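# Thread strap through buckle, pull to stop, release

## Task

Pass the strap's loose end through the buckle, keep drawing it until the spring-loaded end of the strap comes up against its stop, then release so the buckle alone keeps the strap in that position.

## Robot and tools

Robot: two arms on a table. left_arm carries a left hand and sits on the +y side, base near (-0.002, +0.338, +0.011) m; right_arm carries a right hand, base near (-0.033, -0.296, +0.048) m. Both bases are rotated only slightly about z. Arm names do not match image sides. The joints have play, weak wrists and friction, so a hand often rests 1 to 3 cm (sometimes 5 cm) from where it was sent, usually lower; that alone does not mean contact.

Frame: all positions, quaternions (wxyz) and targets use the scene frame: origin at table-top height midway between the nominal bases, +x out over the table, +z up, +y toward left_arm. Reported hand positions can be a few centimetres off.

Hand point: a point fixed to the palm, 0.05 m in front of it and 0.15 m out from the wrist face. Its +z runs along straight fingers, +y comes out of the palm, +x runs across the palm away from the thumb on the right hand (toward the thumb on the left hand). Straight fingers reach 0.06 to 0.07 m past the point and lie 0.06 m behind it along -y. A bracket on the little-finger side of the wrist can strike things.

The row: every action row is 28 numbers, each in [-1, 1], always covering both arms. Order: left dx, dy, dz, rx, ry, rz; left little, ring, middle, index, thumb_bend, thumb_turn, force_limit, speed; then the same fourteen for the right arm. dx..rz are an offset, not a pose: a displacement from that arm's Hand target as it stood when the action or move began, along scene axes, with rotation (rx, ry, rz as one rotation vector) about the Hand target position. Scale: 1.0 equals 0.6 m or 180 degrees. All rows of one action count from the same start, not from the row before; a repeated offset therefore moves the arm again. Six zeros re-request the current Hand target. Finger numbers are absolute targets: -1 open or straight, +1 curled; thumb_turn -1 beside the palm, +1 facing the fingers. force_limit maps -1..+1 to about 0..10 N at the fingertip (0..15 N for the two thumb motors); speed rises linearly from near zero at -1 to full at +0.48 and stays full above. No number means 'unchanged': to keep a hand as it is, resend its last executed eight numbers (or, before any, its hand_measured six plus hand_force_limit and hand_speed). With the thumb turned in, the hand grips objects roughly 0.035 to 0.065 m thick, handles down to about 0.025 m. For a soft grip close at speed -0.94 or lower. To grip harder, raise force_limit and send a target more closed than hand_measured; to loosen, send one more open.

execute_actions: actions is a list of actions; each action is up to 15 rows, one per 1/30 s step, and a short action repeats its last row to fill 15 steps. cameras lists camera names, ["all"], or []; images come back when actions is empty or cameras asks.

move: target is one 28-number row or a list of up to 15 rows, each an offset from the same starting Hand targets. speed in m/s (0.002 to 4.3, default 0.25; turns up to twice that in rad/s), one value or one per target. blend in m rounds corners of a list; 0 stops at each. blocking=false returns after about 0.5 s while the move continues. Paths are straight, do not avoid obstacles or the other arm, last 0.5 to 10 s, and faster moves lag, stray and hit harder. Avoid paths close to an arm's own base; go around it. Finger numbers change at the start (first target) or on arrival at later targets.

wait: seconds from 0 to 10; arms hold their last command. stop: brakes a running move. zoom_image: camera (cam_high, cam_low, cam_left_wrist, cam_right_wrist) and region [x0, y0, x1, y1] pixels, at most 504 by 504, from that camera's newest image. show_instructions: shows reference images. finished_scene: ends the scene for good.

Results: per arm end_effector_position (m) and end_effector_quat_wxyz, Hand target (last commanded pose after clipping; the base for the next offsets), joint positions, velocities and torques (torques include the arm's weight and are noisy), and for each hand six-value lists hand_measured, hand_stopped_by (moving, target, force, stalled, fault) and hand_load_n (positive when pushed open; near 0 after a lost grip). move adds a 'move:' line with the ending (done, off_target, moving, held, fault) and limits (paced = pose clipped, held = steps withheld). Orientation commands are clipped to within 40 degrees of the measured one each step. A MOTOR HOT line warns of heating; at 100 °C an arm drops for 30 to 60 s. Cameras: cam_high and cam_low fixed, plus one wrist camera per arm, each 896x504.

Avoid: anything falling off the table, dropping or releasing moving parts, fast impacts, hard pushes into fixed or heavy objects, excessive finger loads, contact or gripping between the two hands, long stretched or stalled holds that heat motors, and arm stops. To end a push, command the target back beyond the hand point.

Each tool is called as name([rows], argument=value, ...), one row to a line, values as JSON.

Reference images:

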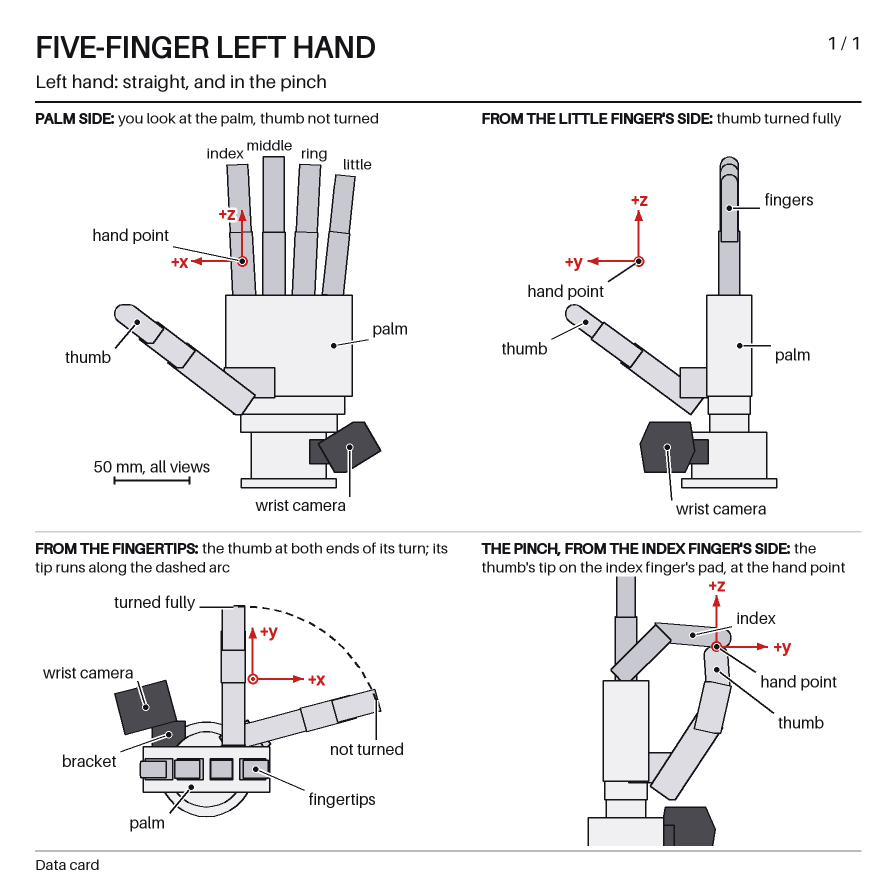

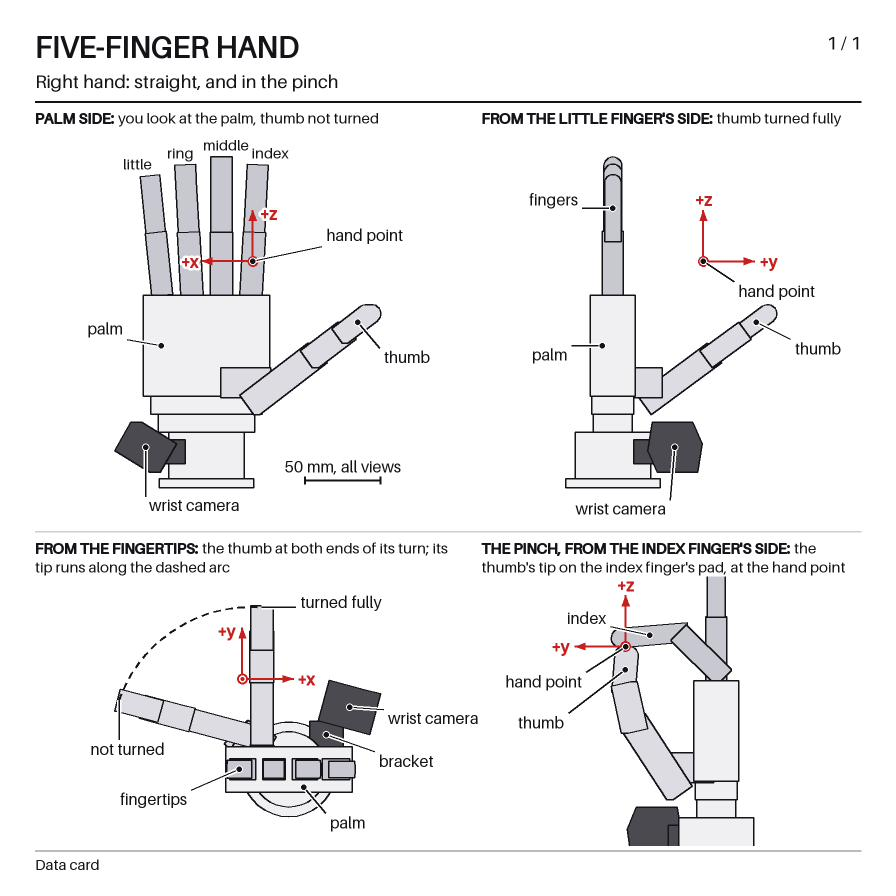

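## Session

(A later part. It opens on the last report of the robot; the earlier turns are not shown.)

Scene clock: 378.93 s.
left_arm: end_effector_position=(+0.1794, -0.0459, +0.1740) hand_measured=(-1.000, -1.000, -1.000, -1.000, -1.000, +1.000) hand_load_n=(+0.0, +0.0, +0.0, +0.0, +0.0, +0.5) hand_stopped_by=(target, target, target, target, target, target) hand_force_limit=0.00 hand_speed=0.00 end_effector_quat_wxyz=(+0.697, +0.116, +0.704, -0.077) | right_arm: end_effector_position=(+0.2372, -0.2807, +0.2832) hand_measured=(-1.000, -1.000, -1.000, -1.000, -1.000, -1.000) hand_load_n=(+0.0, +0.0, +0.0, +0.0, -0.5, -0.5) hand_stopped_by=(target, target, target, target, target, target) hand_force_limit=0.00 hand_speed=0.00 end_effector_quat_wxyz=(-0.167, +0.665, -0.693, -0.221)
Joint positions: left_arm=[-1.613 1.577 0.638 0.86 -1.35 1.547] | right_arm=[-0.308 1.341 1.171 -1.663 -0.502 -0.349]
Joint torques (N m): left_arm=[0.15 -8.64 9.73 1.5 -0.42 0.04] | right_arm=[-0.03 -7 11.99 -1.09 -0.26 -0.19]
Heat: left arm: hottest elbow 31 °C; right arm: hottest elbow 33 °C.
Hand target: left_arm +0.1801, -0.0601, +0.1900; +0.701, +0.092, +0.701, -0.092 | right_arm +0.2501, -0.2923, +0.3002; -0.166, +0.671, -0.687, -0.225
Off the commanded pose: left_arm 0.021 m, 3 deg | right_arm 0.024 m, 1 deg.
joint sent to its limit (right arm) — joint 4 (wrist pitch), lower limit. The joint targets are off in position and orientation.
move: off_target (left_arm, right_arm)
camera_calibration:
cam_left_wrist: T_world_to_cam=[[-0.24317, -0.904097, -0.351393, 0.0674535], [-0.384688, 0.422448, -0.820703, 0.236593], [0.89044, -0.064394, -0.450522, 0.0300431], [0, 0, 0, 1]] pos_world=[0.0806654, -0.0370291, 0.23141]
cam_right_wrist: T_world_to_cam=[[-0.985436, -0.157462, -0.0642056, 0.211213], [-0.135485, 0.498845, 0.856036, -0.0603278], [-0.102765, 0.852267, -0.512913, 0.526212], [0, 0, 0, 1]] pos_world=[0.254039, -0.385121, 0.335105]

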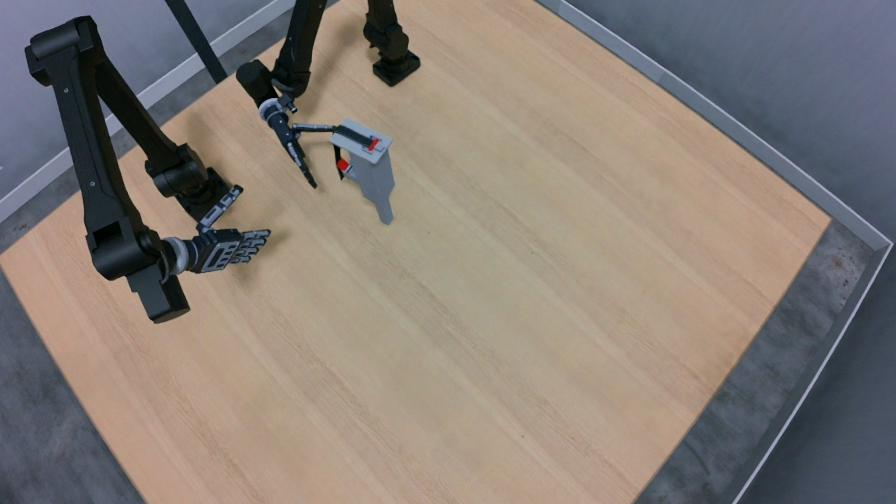

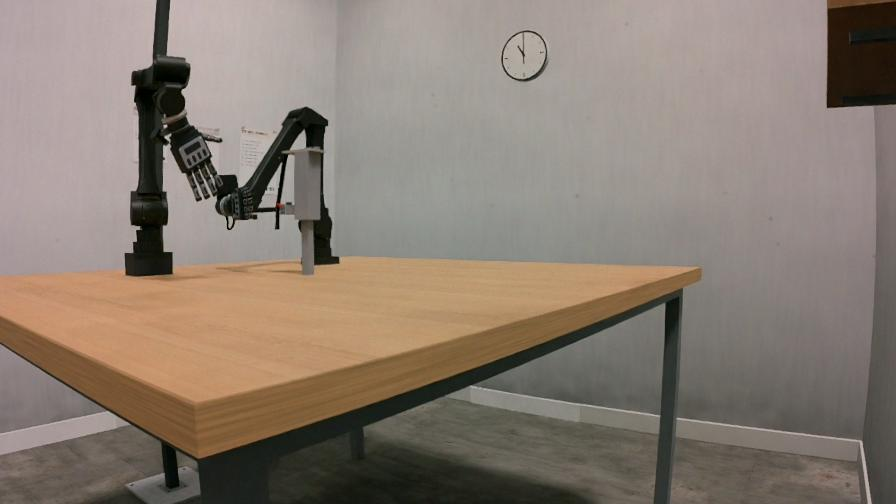

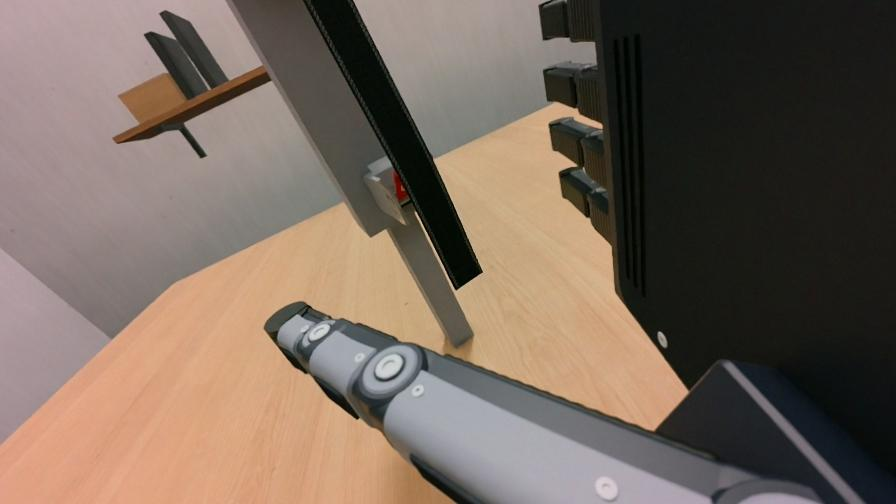

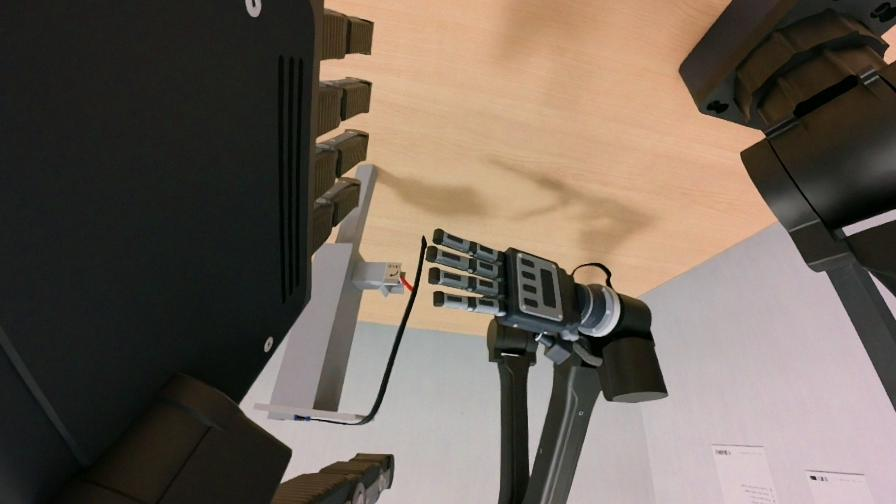

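move([
  [0.01,-0.073,-0.037,0,0,0.02,-1,-1,-1,0,-1,1,0,0,0,0,0.0,0,0,0,-1,-1,-1,-1,-1,-1,0,0],
  [0.0965,-0.0717,-0.037,0,0,0.039,-1,-1,-1,0,-1,1,0,0,0,0,0.0,0,0,0,-1,-1,-1,-1,-1,-1,0,0],
], cameras=["cam_high","cam_left_wrist","cam_right_wrist"], speed=0.1)

Scene clock: 408.20 s.
left_arm: end_effector_position=(+0.2352, -0.0876, +0.1522) hand_measured=(-1.000, -1.000, -1.000, +0.000, -1.000, +1.000) hand_load_n=(+0.0, +0.0, +0.0, +0.0, +0.0, +0.0) hand_stopped_by=(target, target, target, target, target, target) hand_force_limit=0.00 hand_speed=0.00 end_effector_quat_wxyz=(+0.701, +0.069, +0.709, -0.032) | right_arm: end_effector_position=(+0.2372, -0.2807, +0.2832) hand_measured=(-1.000, -1.000, -1.000, -1.000, -1.000, -1.000) hand_load_n=(+0.0, +0.0, +0.0, +0.0, -0.5, +0.0) hand_stopped_by=(target, target, target, target, target, target) hand_force_limit=0.00 hand_speed=0.00 end_effector_quat_wxyz=(-0.167, +0.665, -0.693, -0.221)
Joint positions: left_arm=[-1.478 1.772 0.823 0.88 -1.347 1.555] | right_arm=[-0.308 1.341 1.171 -1.663 -0.502 -0.349]
Joint torques (N m): left_arm=[-0.44 -10.81 9.59 1.33 -0.03 0.05] | right_arm=[-0.09 -7 11.97 -1.09 -0.25 -0.19]
Heat: left arm: hottest elbow 32 °C; right arm: hottest elbow 34 °C.
Hand target: left_arm +0.2380, -0.1032, +0.1678; +0.706, +0.049, +0.705, -0.049 | right_arm +0.2501, -0.2923, +0.3002; -0.166, +0.671, -0.687, -0.225
Off the commanded pose: left_arm 0.022 m, 3 deg | right_arm 0.024 m, 1 deg.
joint sent to its limit (right arm) — joint 4 (wrist pitch), lower limit. The joint targets are off in position and orientation.
move: off_target (left_arm, right_arm)
camera_calibration:
cam_left_wrist: T_world_to_cam=[[-0.121666, -0.929307, -0.348691, 0.00452759], [-0.435446, 0.365663, -0.822604, 0.265056], [0.891955, 0.0517533, -0.449152, -0.022505], [0, 0, 0, 1]] pos_world=[0.136042, -0.0915492, 0.209507]
cam_right_wrist: T_world_to_cam=[[-0.985436, -0.157462, -0.0642056, 0.211213], [-0.135485, 0.498845, 0.856036, -0.0603278], [-0.102765, 0.852267, -0.512913, 0.526212], [0, 0, 0, 1]] pos_world=[0.254039, -0.385121, 0.335105]
Images, in order (width x height): cam_high 896x504, cam_left_wrist 896x504, cam_right_wrist 896x504.

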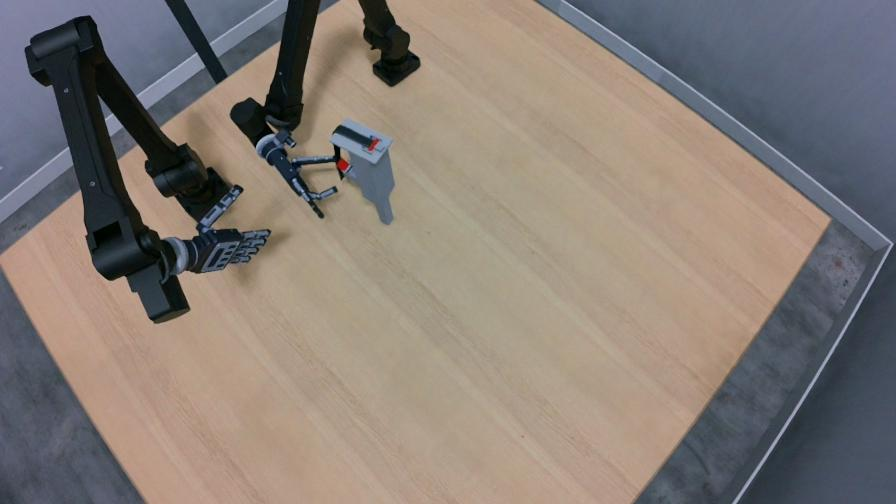

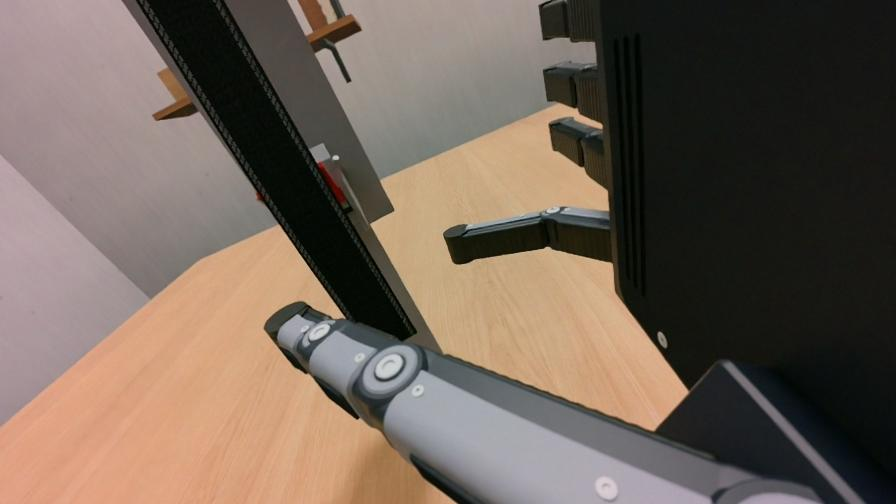

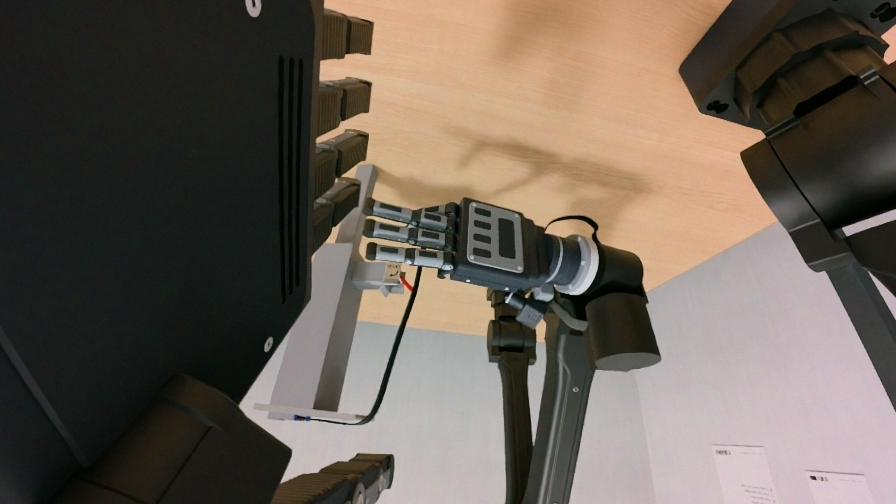

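zoom_image(camera="cam_left_wrist", region=[230, 130, 480, 350])

zoom_image(camera="cam_right_wrist", region=[340, 180, 480, 320])

Scaled by 2.016.

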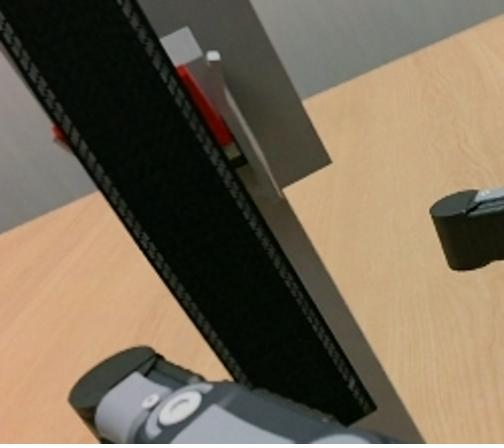

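Scaled by 3.600.

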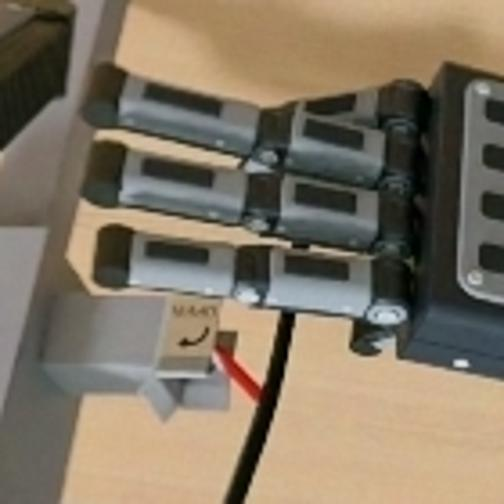

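move([
  [0.0165,-0.0023,0,0,0,0,-1,-1,-1,0,-1,1,0,0,0,0,0.0,0,0,0,-1,-1,-1,-1,-1,-1,0,0],
  [0.0295,0.075,0,0,0,0,-1,-1,-1,0,-1,1,0,0,0,0,0.0,0,0,0,-1,-1,-1,-1,-1,-1,0,0],
], cameras=["cam_high","cam_left_wrist","cam_right_wrist"], speed=0.06)

Scene clock: 429.93 s.
left_arm: end_effector_position=(+0.2540, -0.0578, +0.1543) hand_measured=(-1.000, -1.000, -1.000, +0.000, -1.000, +1.000) hand_load_n=(+0.0, +0.0, +0.0, +0.0, +0.0, +0.0) hand_stopped_by=(target, target, target, target, target, target) hand_force_limit=0.00 hand_speed=0.00 end_effector_quat_wxyz=(+0.701, +0.064, +0.709, -0.037) | right_arm: end_effector_position=(+0.2372, -0.2807, +0.2832) hand_measured=(-1.000, -1.000, -1.000, -1.000, -1.000, -1.000) hand_load_n=(+0.0, +0.0, +0.0, +0.0, +0.0, -0.5) hand_stopped_by=(target, target, target, target, target, target) hand_force_limit=0.00 hand_speed=0.00 end_effector_quat_wxyz=(-0.167, +0.665, -0.693, -0.221)
Joint positions: left_arm=[-1.428 1.717 0.742 0.921 -1.297 1.556] | right_arm=[-0.308 1.341 1.171 -1.663 -0.502 -0.349]
Joint torques (N m): left_arm=[0.09 -11.58 5.93 1.54 -0.01 0.05] | right_arm=[-0.03 -7 11.99 -1.1 -0.25 -0.19]
Heat: left arm: hottest elbow 31 °C; right arm: hottest elbow 34 °C.
Hand target: left_arm +0.2557, -0.0582, +0.1678; +0.706, +0.049, +0.705, -0.049 | right_arm +0.2501, -0.2923, +0.3002; -0.166, +0.671, -0.687, -0.225
Off the commanded pose: left_arm 0.014 m, 2 deg | right_arm 0.024 m, 1 deg.
joint sent to its limit (right arm) — joint 4 (wrist pitch), lower limit. The joint targets are off in position and orientation.
move: off_target (left_arm, right_arm)
camera_calibration:
cam_left_wrist: T_world_to_cam=[[-0.121937, -0.934146, -0.335415, 0.0329325], [-0.436493, 0.353974, -0.82715, 0.264318], [0.891406, 0.0455462, -0.45091, -0.0398813], [0, 0, 0, 1]] pos_world=[0.154939, -0.0609816, 0.211694]
cam_right_wrist: T_world_to_cam=[[-0.985436, -0.157462, -0.0642056, 0.211213], [-0.135485, 0.498845, 0.856036, -0.0603278], [-0.102765, 0.852267, -0.512913, 0.526212], [0, 0, 0, 1]] pos_world=[0.254039, -0.385121, 0.335105]
Images, in order (width x height): cam_high 896x504, cam_left_wrist 896x504, cam_right_wrist 896x504.

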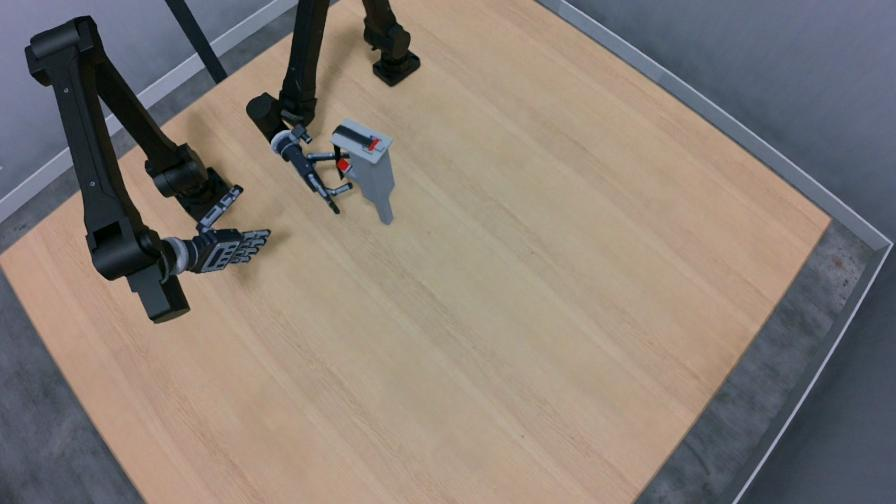

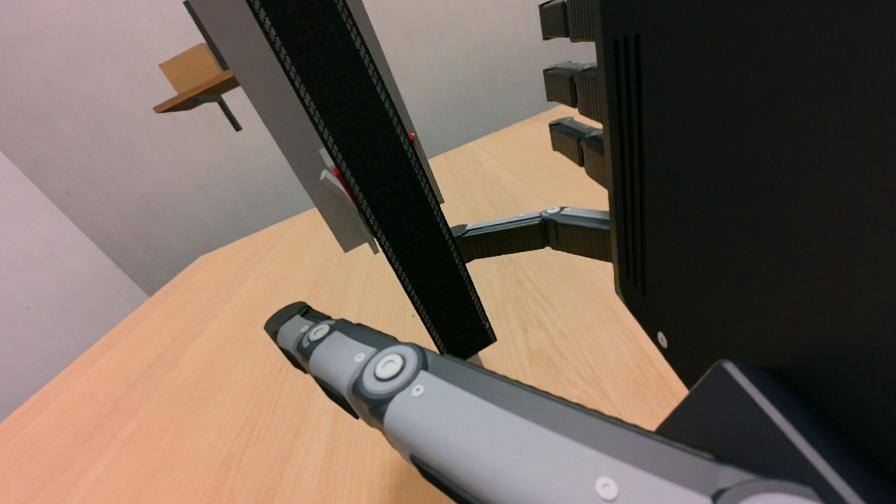

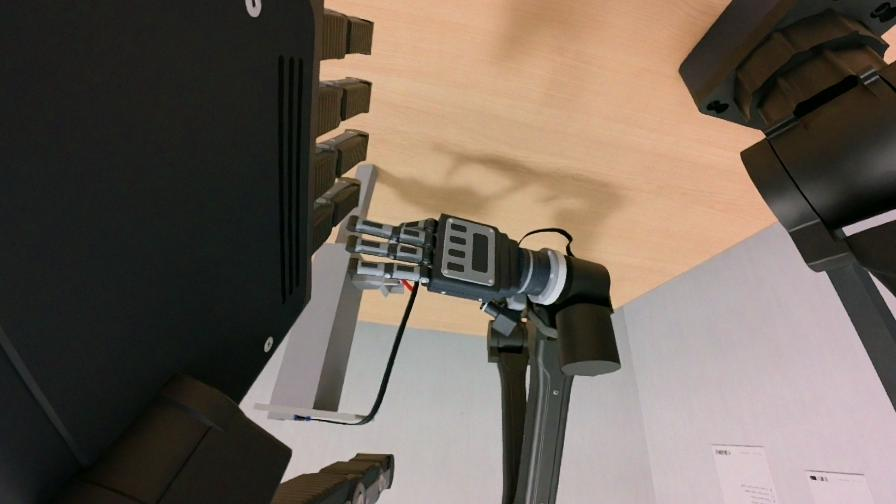

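zoom_image(camera="cam_left_wrist", region=[350, 150, 550, 370])

zoom_image(camera="cam_right_wrist", region=[330, 200, 450, 320])

Scaled by 2.291.

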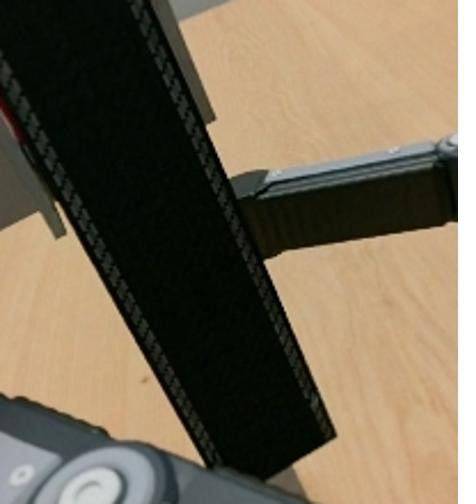

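Scaled by 4.200.

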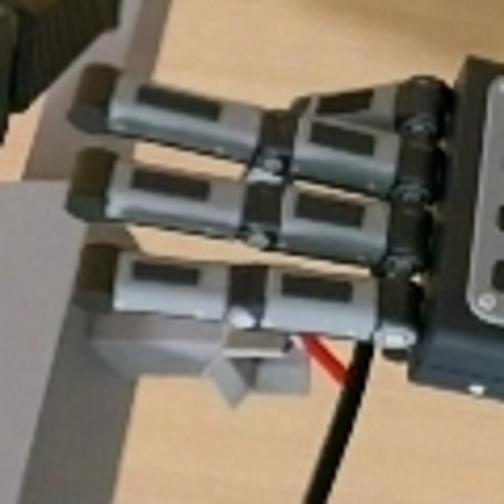

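move(target=[0.004,0.03,0,0,0,0,-1,-1,-1,0,-1,1,0,0,0,0,0.0,0,0,0,-1,-1,-1,-1,-1,-1,0,0], cameras=["cam_left_wrist","cam_right_wrist"], speed=0.06)

zoom_image(camera="cam_left_wrist", region=[350, 150, 550, 370])

Scene clock: 437.87 s.
left_arm: end_effector_position=(+0.2567, -0.0392, +0.1545) hand_measured=(-1.000, -1.000, -1.000, +0.000, -1.000, +1.000) hand_load_n=(+0.0, +0.0, +0.0, +0.0, +0.0, +0.5) hand_stopped_by=(target, target, target, target, target, target) hand_force_limit=0.00 hand_speed=0.00 end_effector_quat_wxyz=(+0.701, +0.063, +0.710, -0.036) | right_arm: end_effector_position=(+0.2372, -0.2807, +0.2832) hand_measured=(-1.000, -1.000, -1.000, -1.000, -1.000, -1.000) hand_load_n=(+0.0, +0.5, +0.0, +0.0, +0.0, +0.0) hand_stopped_by=(target, target, target, target, target, target) hand_force_limit=0.00 hand_speed=0.00 end_effector_quat_wxyz=(-0.167, +0.665, -0.693, -0.221)
Joint positions: left_arm=[-1.416 1.683 0.691 0.938 -1.287 1.556] | right_arm=[-0.308 1.341 1.171 -1.663 -0.502 -0.349]
Joint torques (N m): left_arm=[0.21 -11.16 5.82 1.54 0 0.05] | right_arm=[-0.03 -7 11.99 -1.1 -0.25 -0.19]
Heat: left arm: hottest elbow 31 °C; right arm: hottest elbow 35 °C.
Hand target: left_arm +0.2581, -0.0402, +0.1678; +0.706, +0.049, +0.705, -0.049 | right_arm +0.2501, -0.2923, +0.3002; -0.166, +0.671, -0.687, -0.225
Off the commanded pose: left_arm 0.013 m, 2 deg | right_arm 0.024 m, 1 deg.
joint sent to its limit (right arm) — joint 4 (wrist pitch), lower limit. The joint targets are off in position and orientation.
move: off_target (left_arm, right_arm)
camera_calibration:
cam_left_wrist: T_world_to_cam=[[-0.120724, -0.934343, -0.335304, 0.0503267], [-0.437472, 0.353281, -0.826929, 0.259309], [0.891091, 0.0468559, -0.451398, -0.0427796], [0, 0, 0, 1]] pos_world=[0.157637, -0.042582, 0.211994]
cam_right_wrist: T_world_to_cam=[[-0.985436, -0.157462, -0.0642056, 0.211213], [-0.135485, 0.498845, 0.856036, -0.0603278], [-0.102765, 0.852267, -0.512913, 0.526212], [0, 0, 0, 1]] pos_world=[0.254039, -0.385121, 0.335105]
Images, in order (width x height): cam_left_wrist 896x504, cam_right_wrist 896x504.

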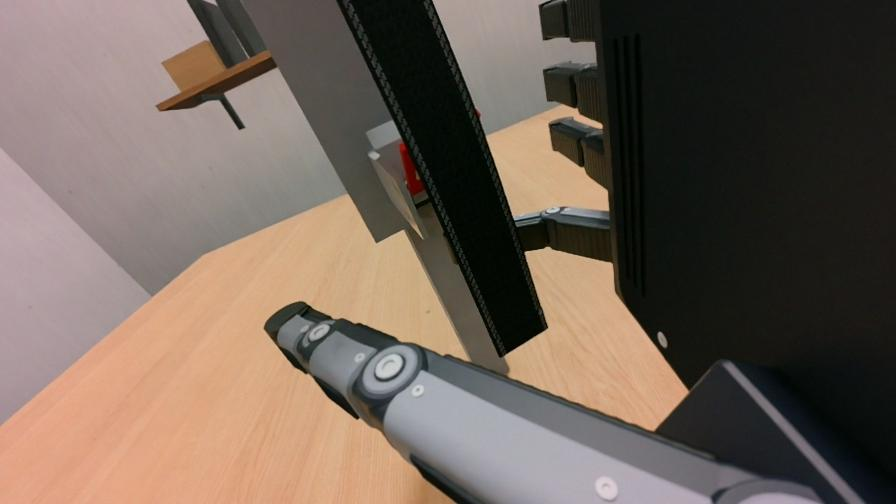

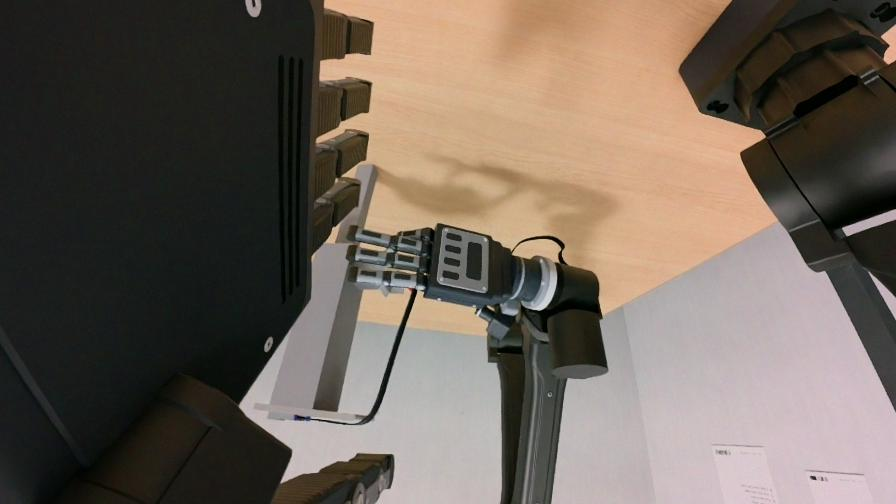

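Scaled by 2.291.

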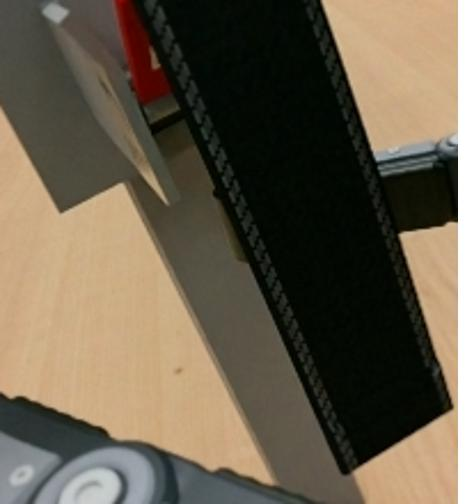

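move([
  [-0.066,0.008,0,0,0,0,-1,-1,-1,0,-1,1,0,0,0,0,0.0,0,0,0,-1,-1,-1,-1,-1,-1,0,0],
  [-0.066,0.008,0.025,0,0,0,-1,-1,-1,0,-1,1,0,0,0,0,0.0,0,0,0,-1,-1,-1,-1,-1,-1,0,0],
], cameras=["cam_left_wrist","cam_right_wrist"], speed=0.06)

zoom_image(camera="cam_left_wrist", region=[350, 150, 550, 370])

zoom_image(camera="cam_right_wrist", region=[350, 190, 550, 330])

Scene clock: 448.30 s.
left_arm: end_effector_position=(+0.2214, -0.0330, +0.1710) hand_measured=(-1.000, -1.000, -1.000, +0.000, -1.000, +1.000) hand_load_n=(+0.0, +0.0, +0.0, +0.0, +0.0, +0.0) hand_stopped_by=(target, target, target, target, target, target) hand_force_limit=0.00 hand_speed=0.00 end_effector_quat_wxyz=(+0.704, +0.055, +0.707, -0.045) | right_arm: end_effector_position=(+0.2372, -0.2807, +0.2832) hand_measured=(-1.000, -1.000, -1.000, -1.000, -1.000, -1.000) hand_load_n=(+0.0, +0.0, +0.0, +0.0, +0.0, +0.0) hand_stopped_by=(target, target, target, target, target, target) hand_force_limit=0.00 hand_speed=0.00 end_effector_quat_wxyz=(-0.167, +0.665, -0.693, -0.221)
Joint positions: left_arm=[-1.501 1.623 0.668 0.93 -1.371 1.561] | right_arm=[-0.308 1.341 1.171 -1.663 -0.502 -0.349]
Joint torques (N m): left_arm=[-1.2 -10.46 6.67 0.43 -0.35 0.05] | right_arm=[-0.03 -7 11.97 -1.1 -0.25 -0.19]
Heat: left arm: hottest elbow 30 °C; right arm: hottest elbow 35 °C.
Hand target: left_arm +0.2185, -0.0354, +0.1828; +0.706, +0.049, +0.705, -0.049 | right_arm +0.2501, -0.2923, +0.3002; -0.166, +0.671, -0.687, -0.225
Off the commanded pose: left_arm 0.012 m, 1 deg | right_arm 0.024 m, 1 deg.
joint sent to its limit (right arm) — joint 4 (wrist pitch), lower limit. The joint targets are off in position and orientation.
move: off_target (left_arm, right_arm)
camera_calibration:
cam_left_wrist: T_world_to_cam=[[-0.118573, -0.942141, -0.313546, 0.053004], [-0.431739, 0.33328, -0.838168, 0.255334], [0.894171, 0.0359855, -0.446277, -0.0061847], [0, 0, 0, 1]] pos_world=[0.122052, -0.0349378, 0.227872]
cam_right_wrist: T_world_to_cam=[[-0.985436, -0.157462, -0.0642056, 0.211213], [-0.135485, 0.498845, 0.856036, -0.0603278], [-0.102765, 0.852267, -0.512913, 0.526212], [0, 0, 0, 1]] pos_world=[0.254039, -0.385121, 0.335105]
Images, in order (width x height): cam_left_wrist 896x504, cam_right_wrist 896x504.

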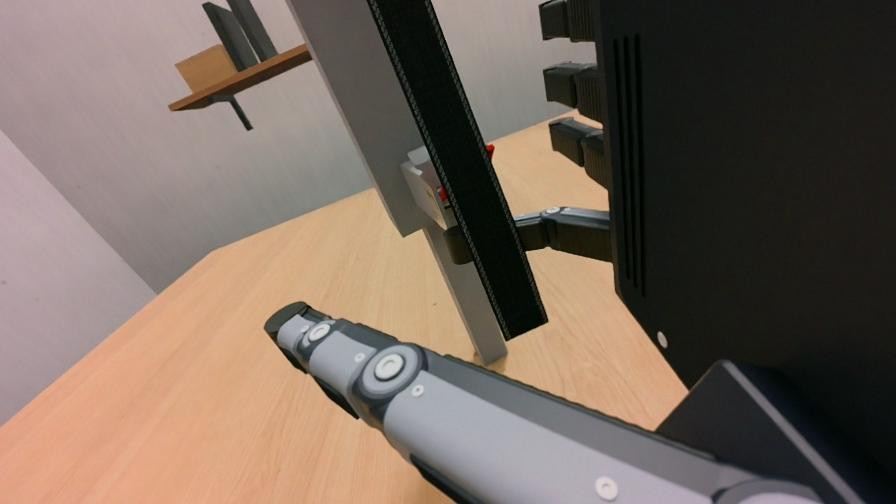

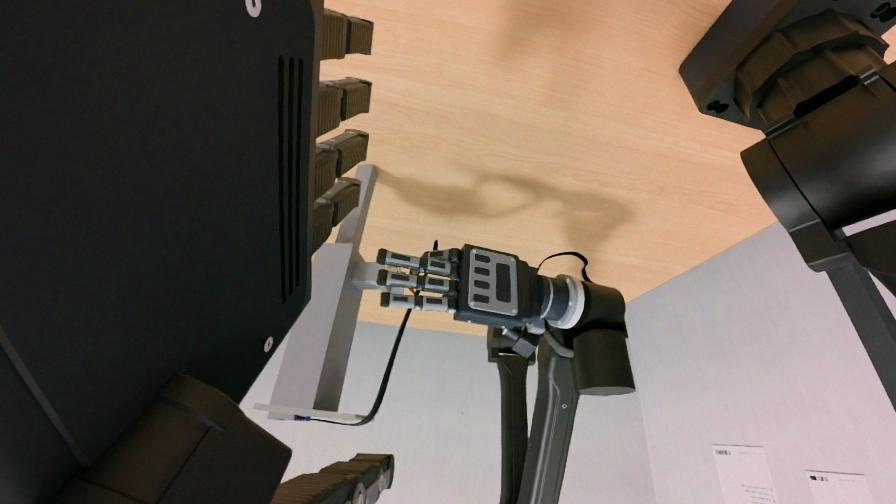

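Scaled by 2.291.

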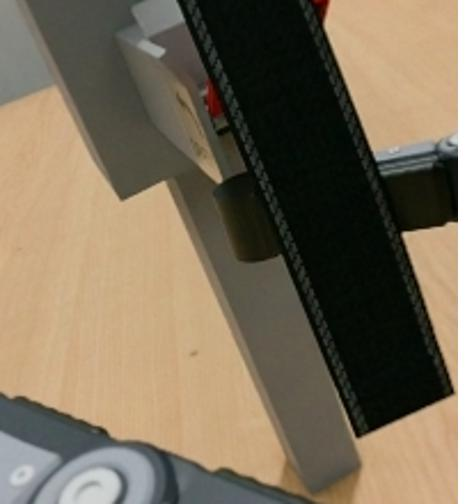

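Scaled by 2.520.

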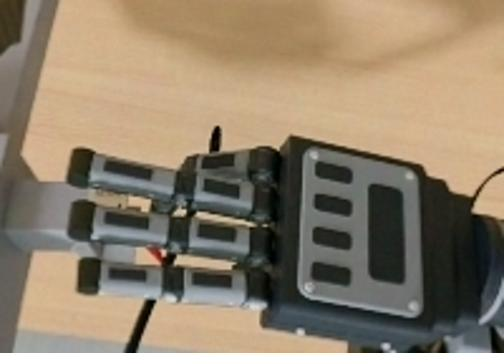

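move([
  [-0.025,0.003,0.0,0,0,0,-1,-1,-1,0,-1,1,0,0,0,0,0.0,0,0,0,-1,-1,-1,-1,-1,-1,0,0],
  [-0.025,0.003,0.025,0,0,0,-1,-1,-1,0,0,1,0,-0.3,0,0,0.0,0,0,0,-1,-1,-1,-1,-1,-1,0,0],
], cameras=["cam_left_wrist","cam_right_wrist"], speed=0.06)

zoom_image(camera="cam_left_wrist", region=[350, 150, 600, 370])

Scene clock: 461.23 s.
left_arm: end_effector_position=(+0.2054, -0.0307, +0.1848) hand_measured=(-1.000, -1.000, -1.000, +0.000, +0.000, +1.000) hand_load_n=(+0.0, +0.0, -0.5, +0.0, +0.0, +0.0) hand_stopped_by=(target, target, target, target, target, target) hand_force_limit=0.00 hand_speed=-0.30 end_effector_quat_wxyz=(+0.704, +0.062, +0.706, -0.040) | right_arm: end_effector_position=(+0.2372, -0.2807, +0.2832) hand_measured=(-1.000, -1.000, -1.000, -1.000, -1.000, -1.000) hand_load_n=(+0.0, +0.0, +0.0, +0.0, -0.5, +0.0) hand_stopped_by=(target, target, target, target, target, target) hand_force_limit=0.00 hand_speed=0.00 end_effector_quat_wxyz=(-0.167, +0.665, -0.693, -0.221)
Joint positions: left_arm=[-1.54 1.58 0.668 0.881 -1.408 1.571] | right_arm=[-0.308 1.341 1.171 -1.663 -0.502 -0.349]
Joint torques (N m): left_arm=[-1.14 -10.46 7.3 0.44 -0.35 -0.06] | right_arm=[-0.03 -7 11.99 -1.1 -0.25 -0.19]
Heat: left arm: hottest elbow 30 °C; right arm: hottest elbow 35 °C.
Hand target: left_arm +0.2035, -0.0336, +0.1978; +0.706, +0.049, +0.705, -0.049 | right_arm +0.2501, -0.2923, +0.3002; -0.166, +0.671, -0.687, -0.225
Off the commanded pose: left_arm 0.013 m, 2 deg | right_arm 0.024 m, 1 deg.
joint sent to its limit (right arm) — joint 4 (wrist pitch), lower limit. The joint targets are off in position and orientation.
move: off_target (left_arm, right_arm); target 2's new numbers were sent with left_arm's hand 0.013 m and 2 deg from that target
camera_calibration:
cam_left_wrist: T_world_to_cam=[[-0.120808, -0.936368, -0.329576, 0.0611642], [-0.428784, 0.34866, -0.833415, 0.258176], [0.895293, 0.0406333, -0.44362, 0.0136606], [0, 0, 0, 1]] pos_world=[0.10586, -0.0332984, 0.241386]
cam_right_wrist: T_world_to_cam=[[-0.985436, -0.157462, -0.0642056, 0.211213], [-0.135485, 0.498845, 0.856036, -0.0603278], [-0.102765, 0.852267, -0.512913, 0.526212], [0, 0, 0, 1]] pos_world=[0.254039, -0.385121, 0.335105]
Images, in order (width x height): cam_left_wrist 896x504, cam_right_wrist 896x504.

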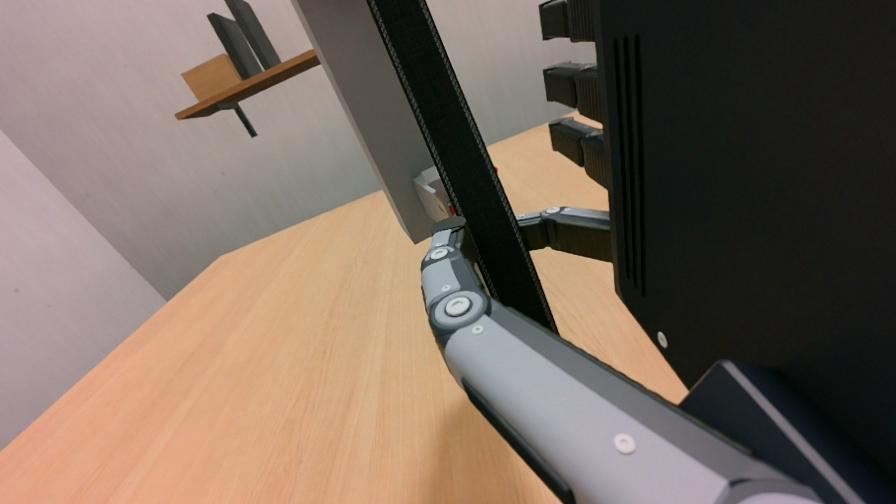

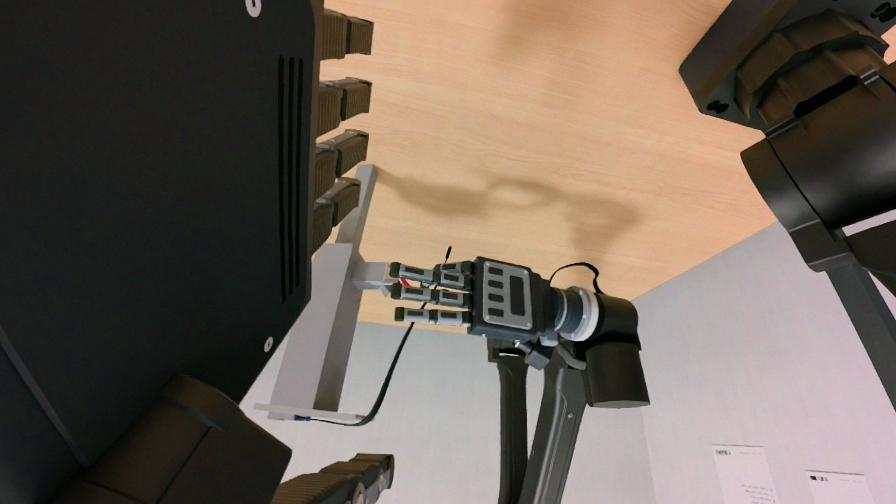

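Scaled by 2.016.

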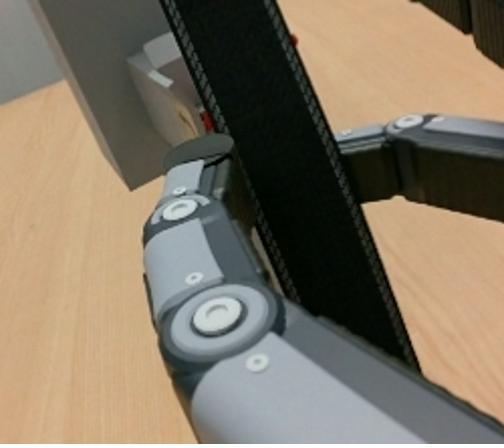

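move(target=[-0.002,-0.014,0.0,0,0,0,-1,-1,-1,0,0.12,1,0,-0.3,0,0,0.0,0,0,0,-1,-1,-1,-1,-1,-1,0,0], cameras=["cam_left_wrist"], speed=0.06)

zoom_image(camera="cam_left_wrist", region=[350, 150, 600, 370])

Scene clock: 470.37 s.
left_arm: end_effector_position=(+0.2059, -0.0297, +0.1848) hand_measured=(-1.000, -1.000, -1.000, +0.000, +0.120, +1.000) hand_load_n=(+0.0, +0.0, +0.0, +0.0, +0.0, +0.0) hand_stopped_by=(target, target, target, target, target, target) hand_force_limit=0.00 hand_speed=-0.30 end_effector_quat_wxyz=(+0.704, +0.060, +0.706, -0.038) | right_arm: end_effector_position=(+0.2372, -0.2807, +0.2832) hand_measured=(-1.000, -1.000, -1.000, -1.000, -1.000, -1.000) hand_load_n=(+0.0, +0.0, +0.0, +0.0, +0.0, +0.0) hand_stopped_by=(target, target, target, target, target, target) hand_force_limit=0.00 hand_speed=0.00 end_effector_quat_wxyz=(-0.167, +0.665, -0.693, -0.221)
Joint positions: left_arm=[-1.539 1.58 0.668 0.881 -1.411 1.571] | right_arm=[-0.308 1.341 1.171 -1.663 -0.502 -0.349]
Joint torques (N m): left_arm=[-1.26 -9.05 9.2 0.4 -0.37 -0.03] | right_arm=[-0.03 -7 11.99 -1.09 -0.25 -0.19]
Heat: left arm: hottest elbow 29 °C; right arm: hottest elbow 35 °C.
Hand target: left_arm +0.2023, -0.0420, +0.1978; +0.706, +0.049, +0.705, -0.049 | right_arm +0.2501, -0.2923, +0.3002; -0.166, +0.671, -0.687, -0.225
Off the commanded pose: left_arm 0.018 m, 2 deg | right_arm 0.024 m, 1 deg.
joint sent to its limit (right arm) — joint 4 (wrist pitch), lower limit. The joint targets are off in position and orientation.
move: off_target (left_arm, right_arm)
camera_calibration:
cam_left_wrist: T_world_to_cam=[[-0.116426, -0.936926, -0.329567, 0.0612053], [-0.430272, 0.346649, -0.833487, 0.258324], [0.89516, 0.0447636, -0.443492, 0.0133147], [0, 0, 0, 1]] pos_world=[0.106357, -0.0327991, 0.241386]
Images, in order (width x height): cam_left_wrist 896x504.

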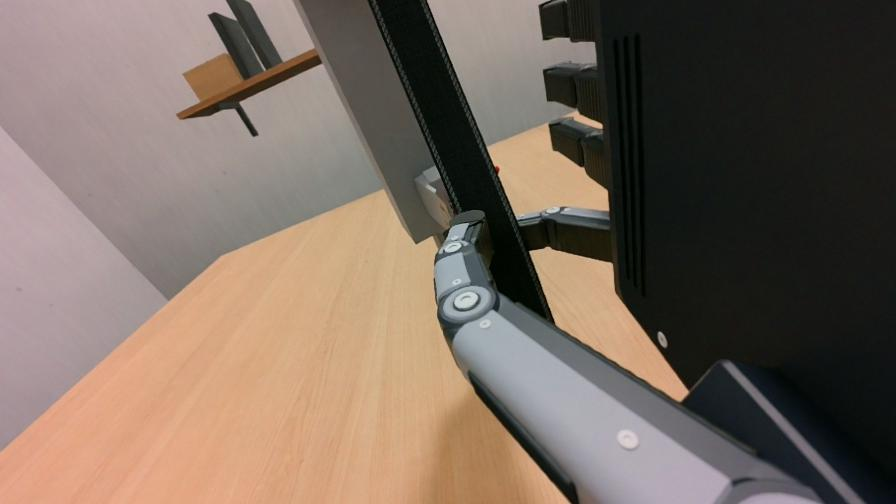

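Scaled by 2.016.

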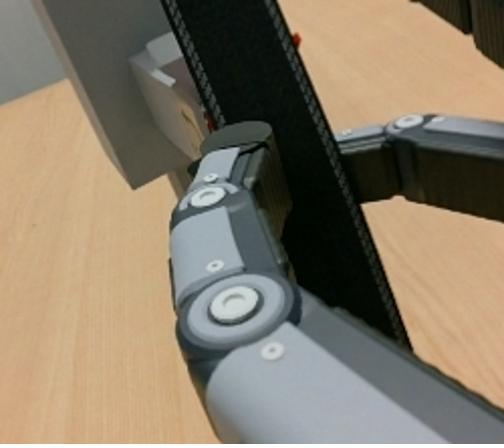

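move(target=[0,0,0.0,0,0,0,-1,-1,-1,0.6,0.12,1,0.1,-0.7,0,0,0.0,0,0,0,-1,-1,-1,-1,-1,-1,0,0], cameras=["cam_left_wrist","cam_right_wrist"], speed=0.06)

zoom_image(camera="cam_left_wrist", region=[350, 150, 600, 370])

zoom_image(camera="cam_right_wrist", region=[350, 210, 510, 340])

Scene clock: 475.47 s.
left_arm: end_effector_position=(+0.2059, -0.0297, +0.1848) hand_measured=(-1.000, -1.000, -1.000, +0.216, +0.120, +1.000) hand_load_n=(+0.0, +0.0, +0.0, +6.5, +1.5, +0.0) hand_stopped_by=(target, target, target, force, target, target) hand_force_limit=0.10 hand_speed=-0.70 end_effector_quat_wxyz=(+0.704, +0.060, +0.706, -0.038) | right_arm: end_effector_position=(+0.2372, -0.2807, +0.2832) hand_measured=(-1.000, -1.000, -1.000, -1.000, -1.000, -1.000) hand_load_n=(+0.0, +0.0, +0.5, +0.0, +0.0, +0.0) hand_stopped_by=(target, target, target, target, target, target) hand_force_limit=0.00 hand_speed=0.00 end_effector_quat_wxyz=(-0.167, +0.665, -0.693, -0.221)
Joint positions: left_arm=[-1.539 1.58 0.668 0.881 -1.411 1.571] | right_arm=[-0.308 1.341 1.171 -1.663 -0.502 -0.349]
Joint torques (N m): left_arm=[-1.14 -8.94 9.18 0.38 -0.36 -0.04] | right_arm=[-0.03 -7 11.97 -1.1 -0.26 -0.19]
Heat: left arm: hottest elbow 29 °C; right arm: hottest elbow 35 °C.
Hand target: left_arm +0.2023, -0.0420, +0.1978; +0.706, +0.049, +0.705, -0.049 | right_arm +0.2501, -0.2923, +0.3002; -0.166, +0.671, -0.687, -0.225
Off the commanded pose: left_arm 0.018 m, 2 deg | right_arm 0.024 m, 1 deg.
joint sent to its limit (right arm) — joint 4 (wrist pitch), lower limit. The joint targets are off in position and orientation.
move: off_target (left_arm, right_arm)
camera_calibration:
cam_left_wrist: T_world_to_cam=[[-0.116426, -0.936926, -0.329567, 0.0612053], [-0.430272, 0.346649, -0.833487, 0.258324], [0.89516, 0.0447636, -0.443492, 0.0133147], [0, 0, 0, 1]] pos_world=[0.106357, -0.0327991, 0.241386]
cam_right_wrist: T_world_to_cam=[[-0.985436, -0.157462, -0.0642056, 0.211213], [-0.135485, 0.498845, 0.856036, -0.0603278], [-0.102765, 0.852267, -0.512913, 0.526212], [0, 0, 0, 1]] pos_world=[0.254039, -0.385121, 0.335105]
Images, in order (width x height): cam_left_wrist 896x504, cam_right_wrist 896x504.

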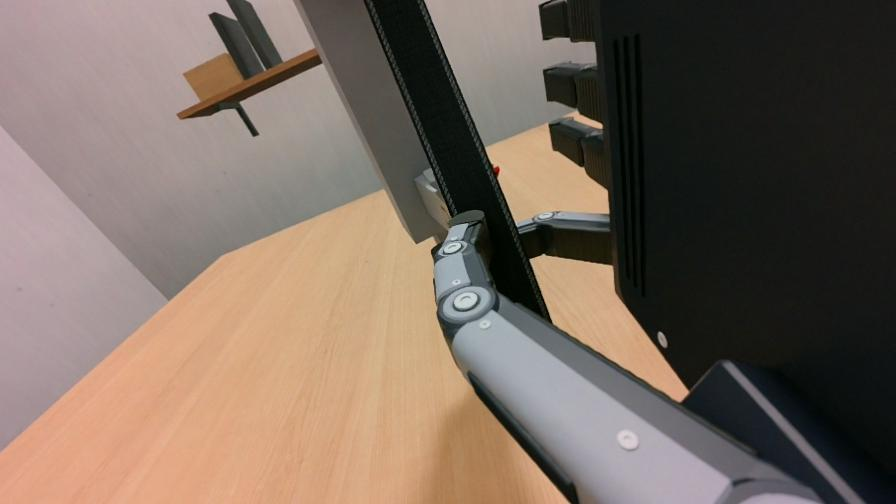

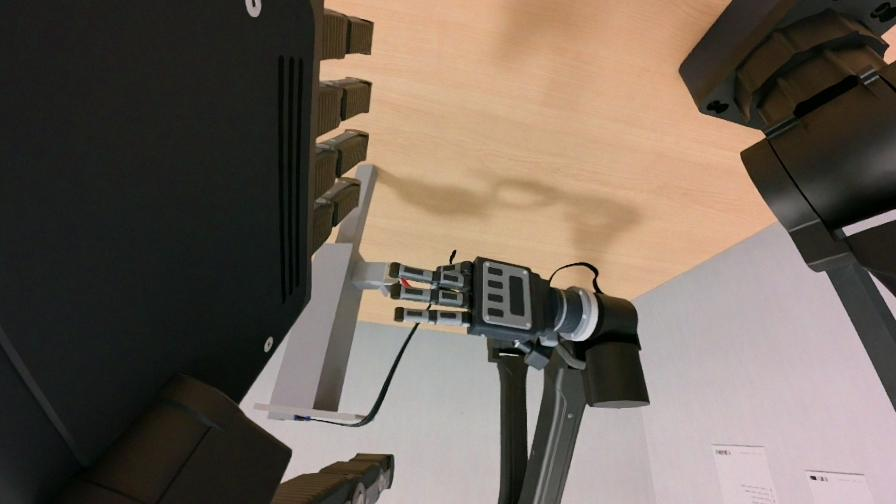

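Scaled by 2.016.

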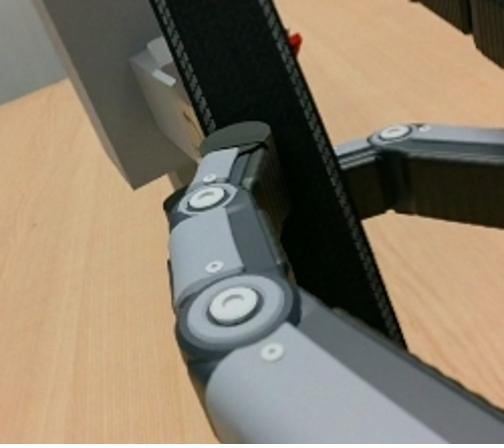

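Scaled by 3.150.

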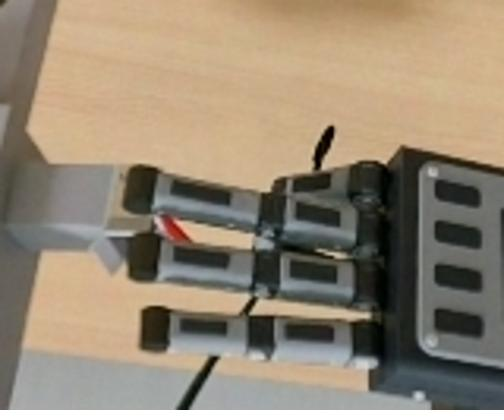

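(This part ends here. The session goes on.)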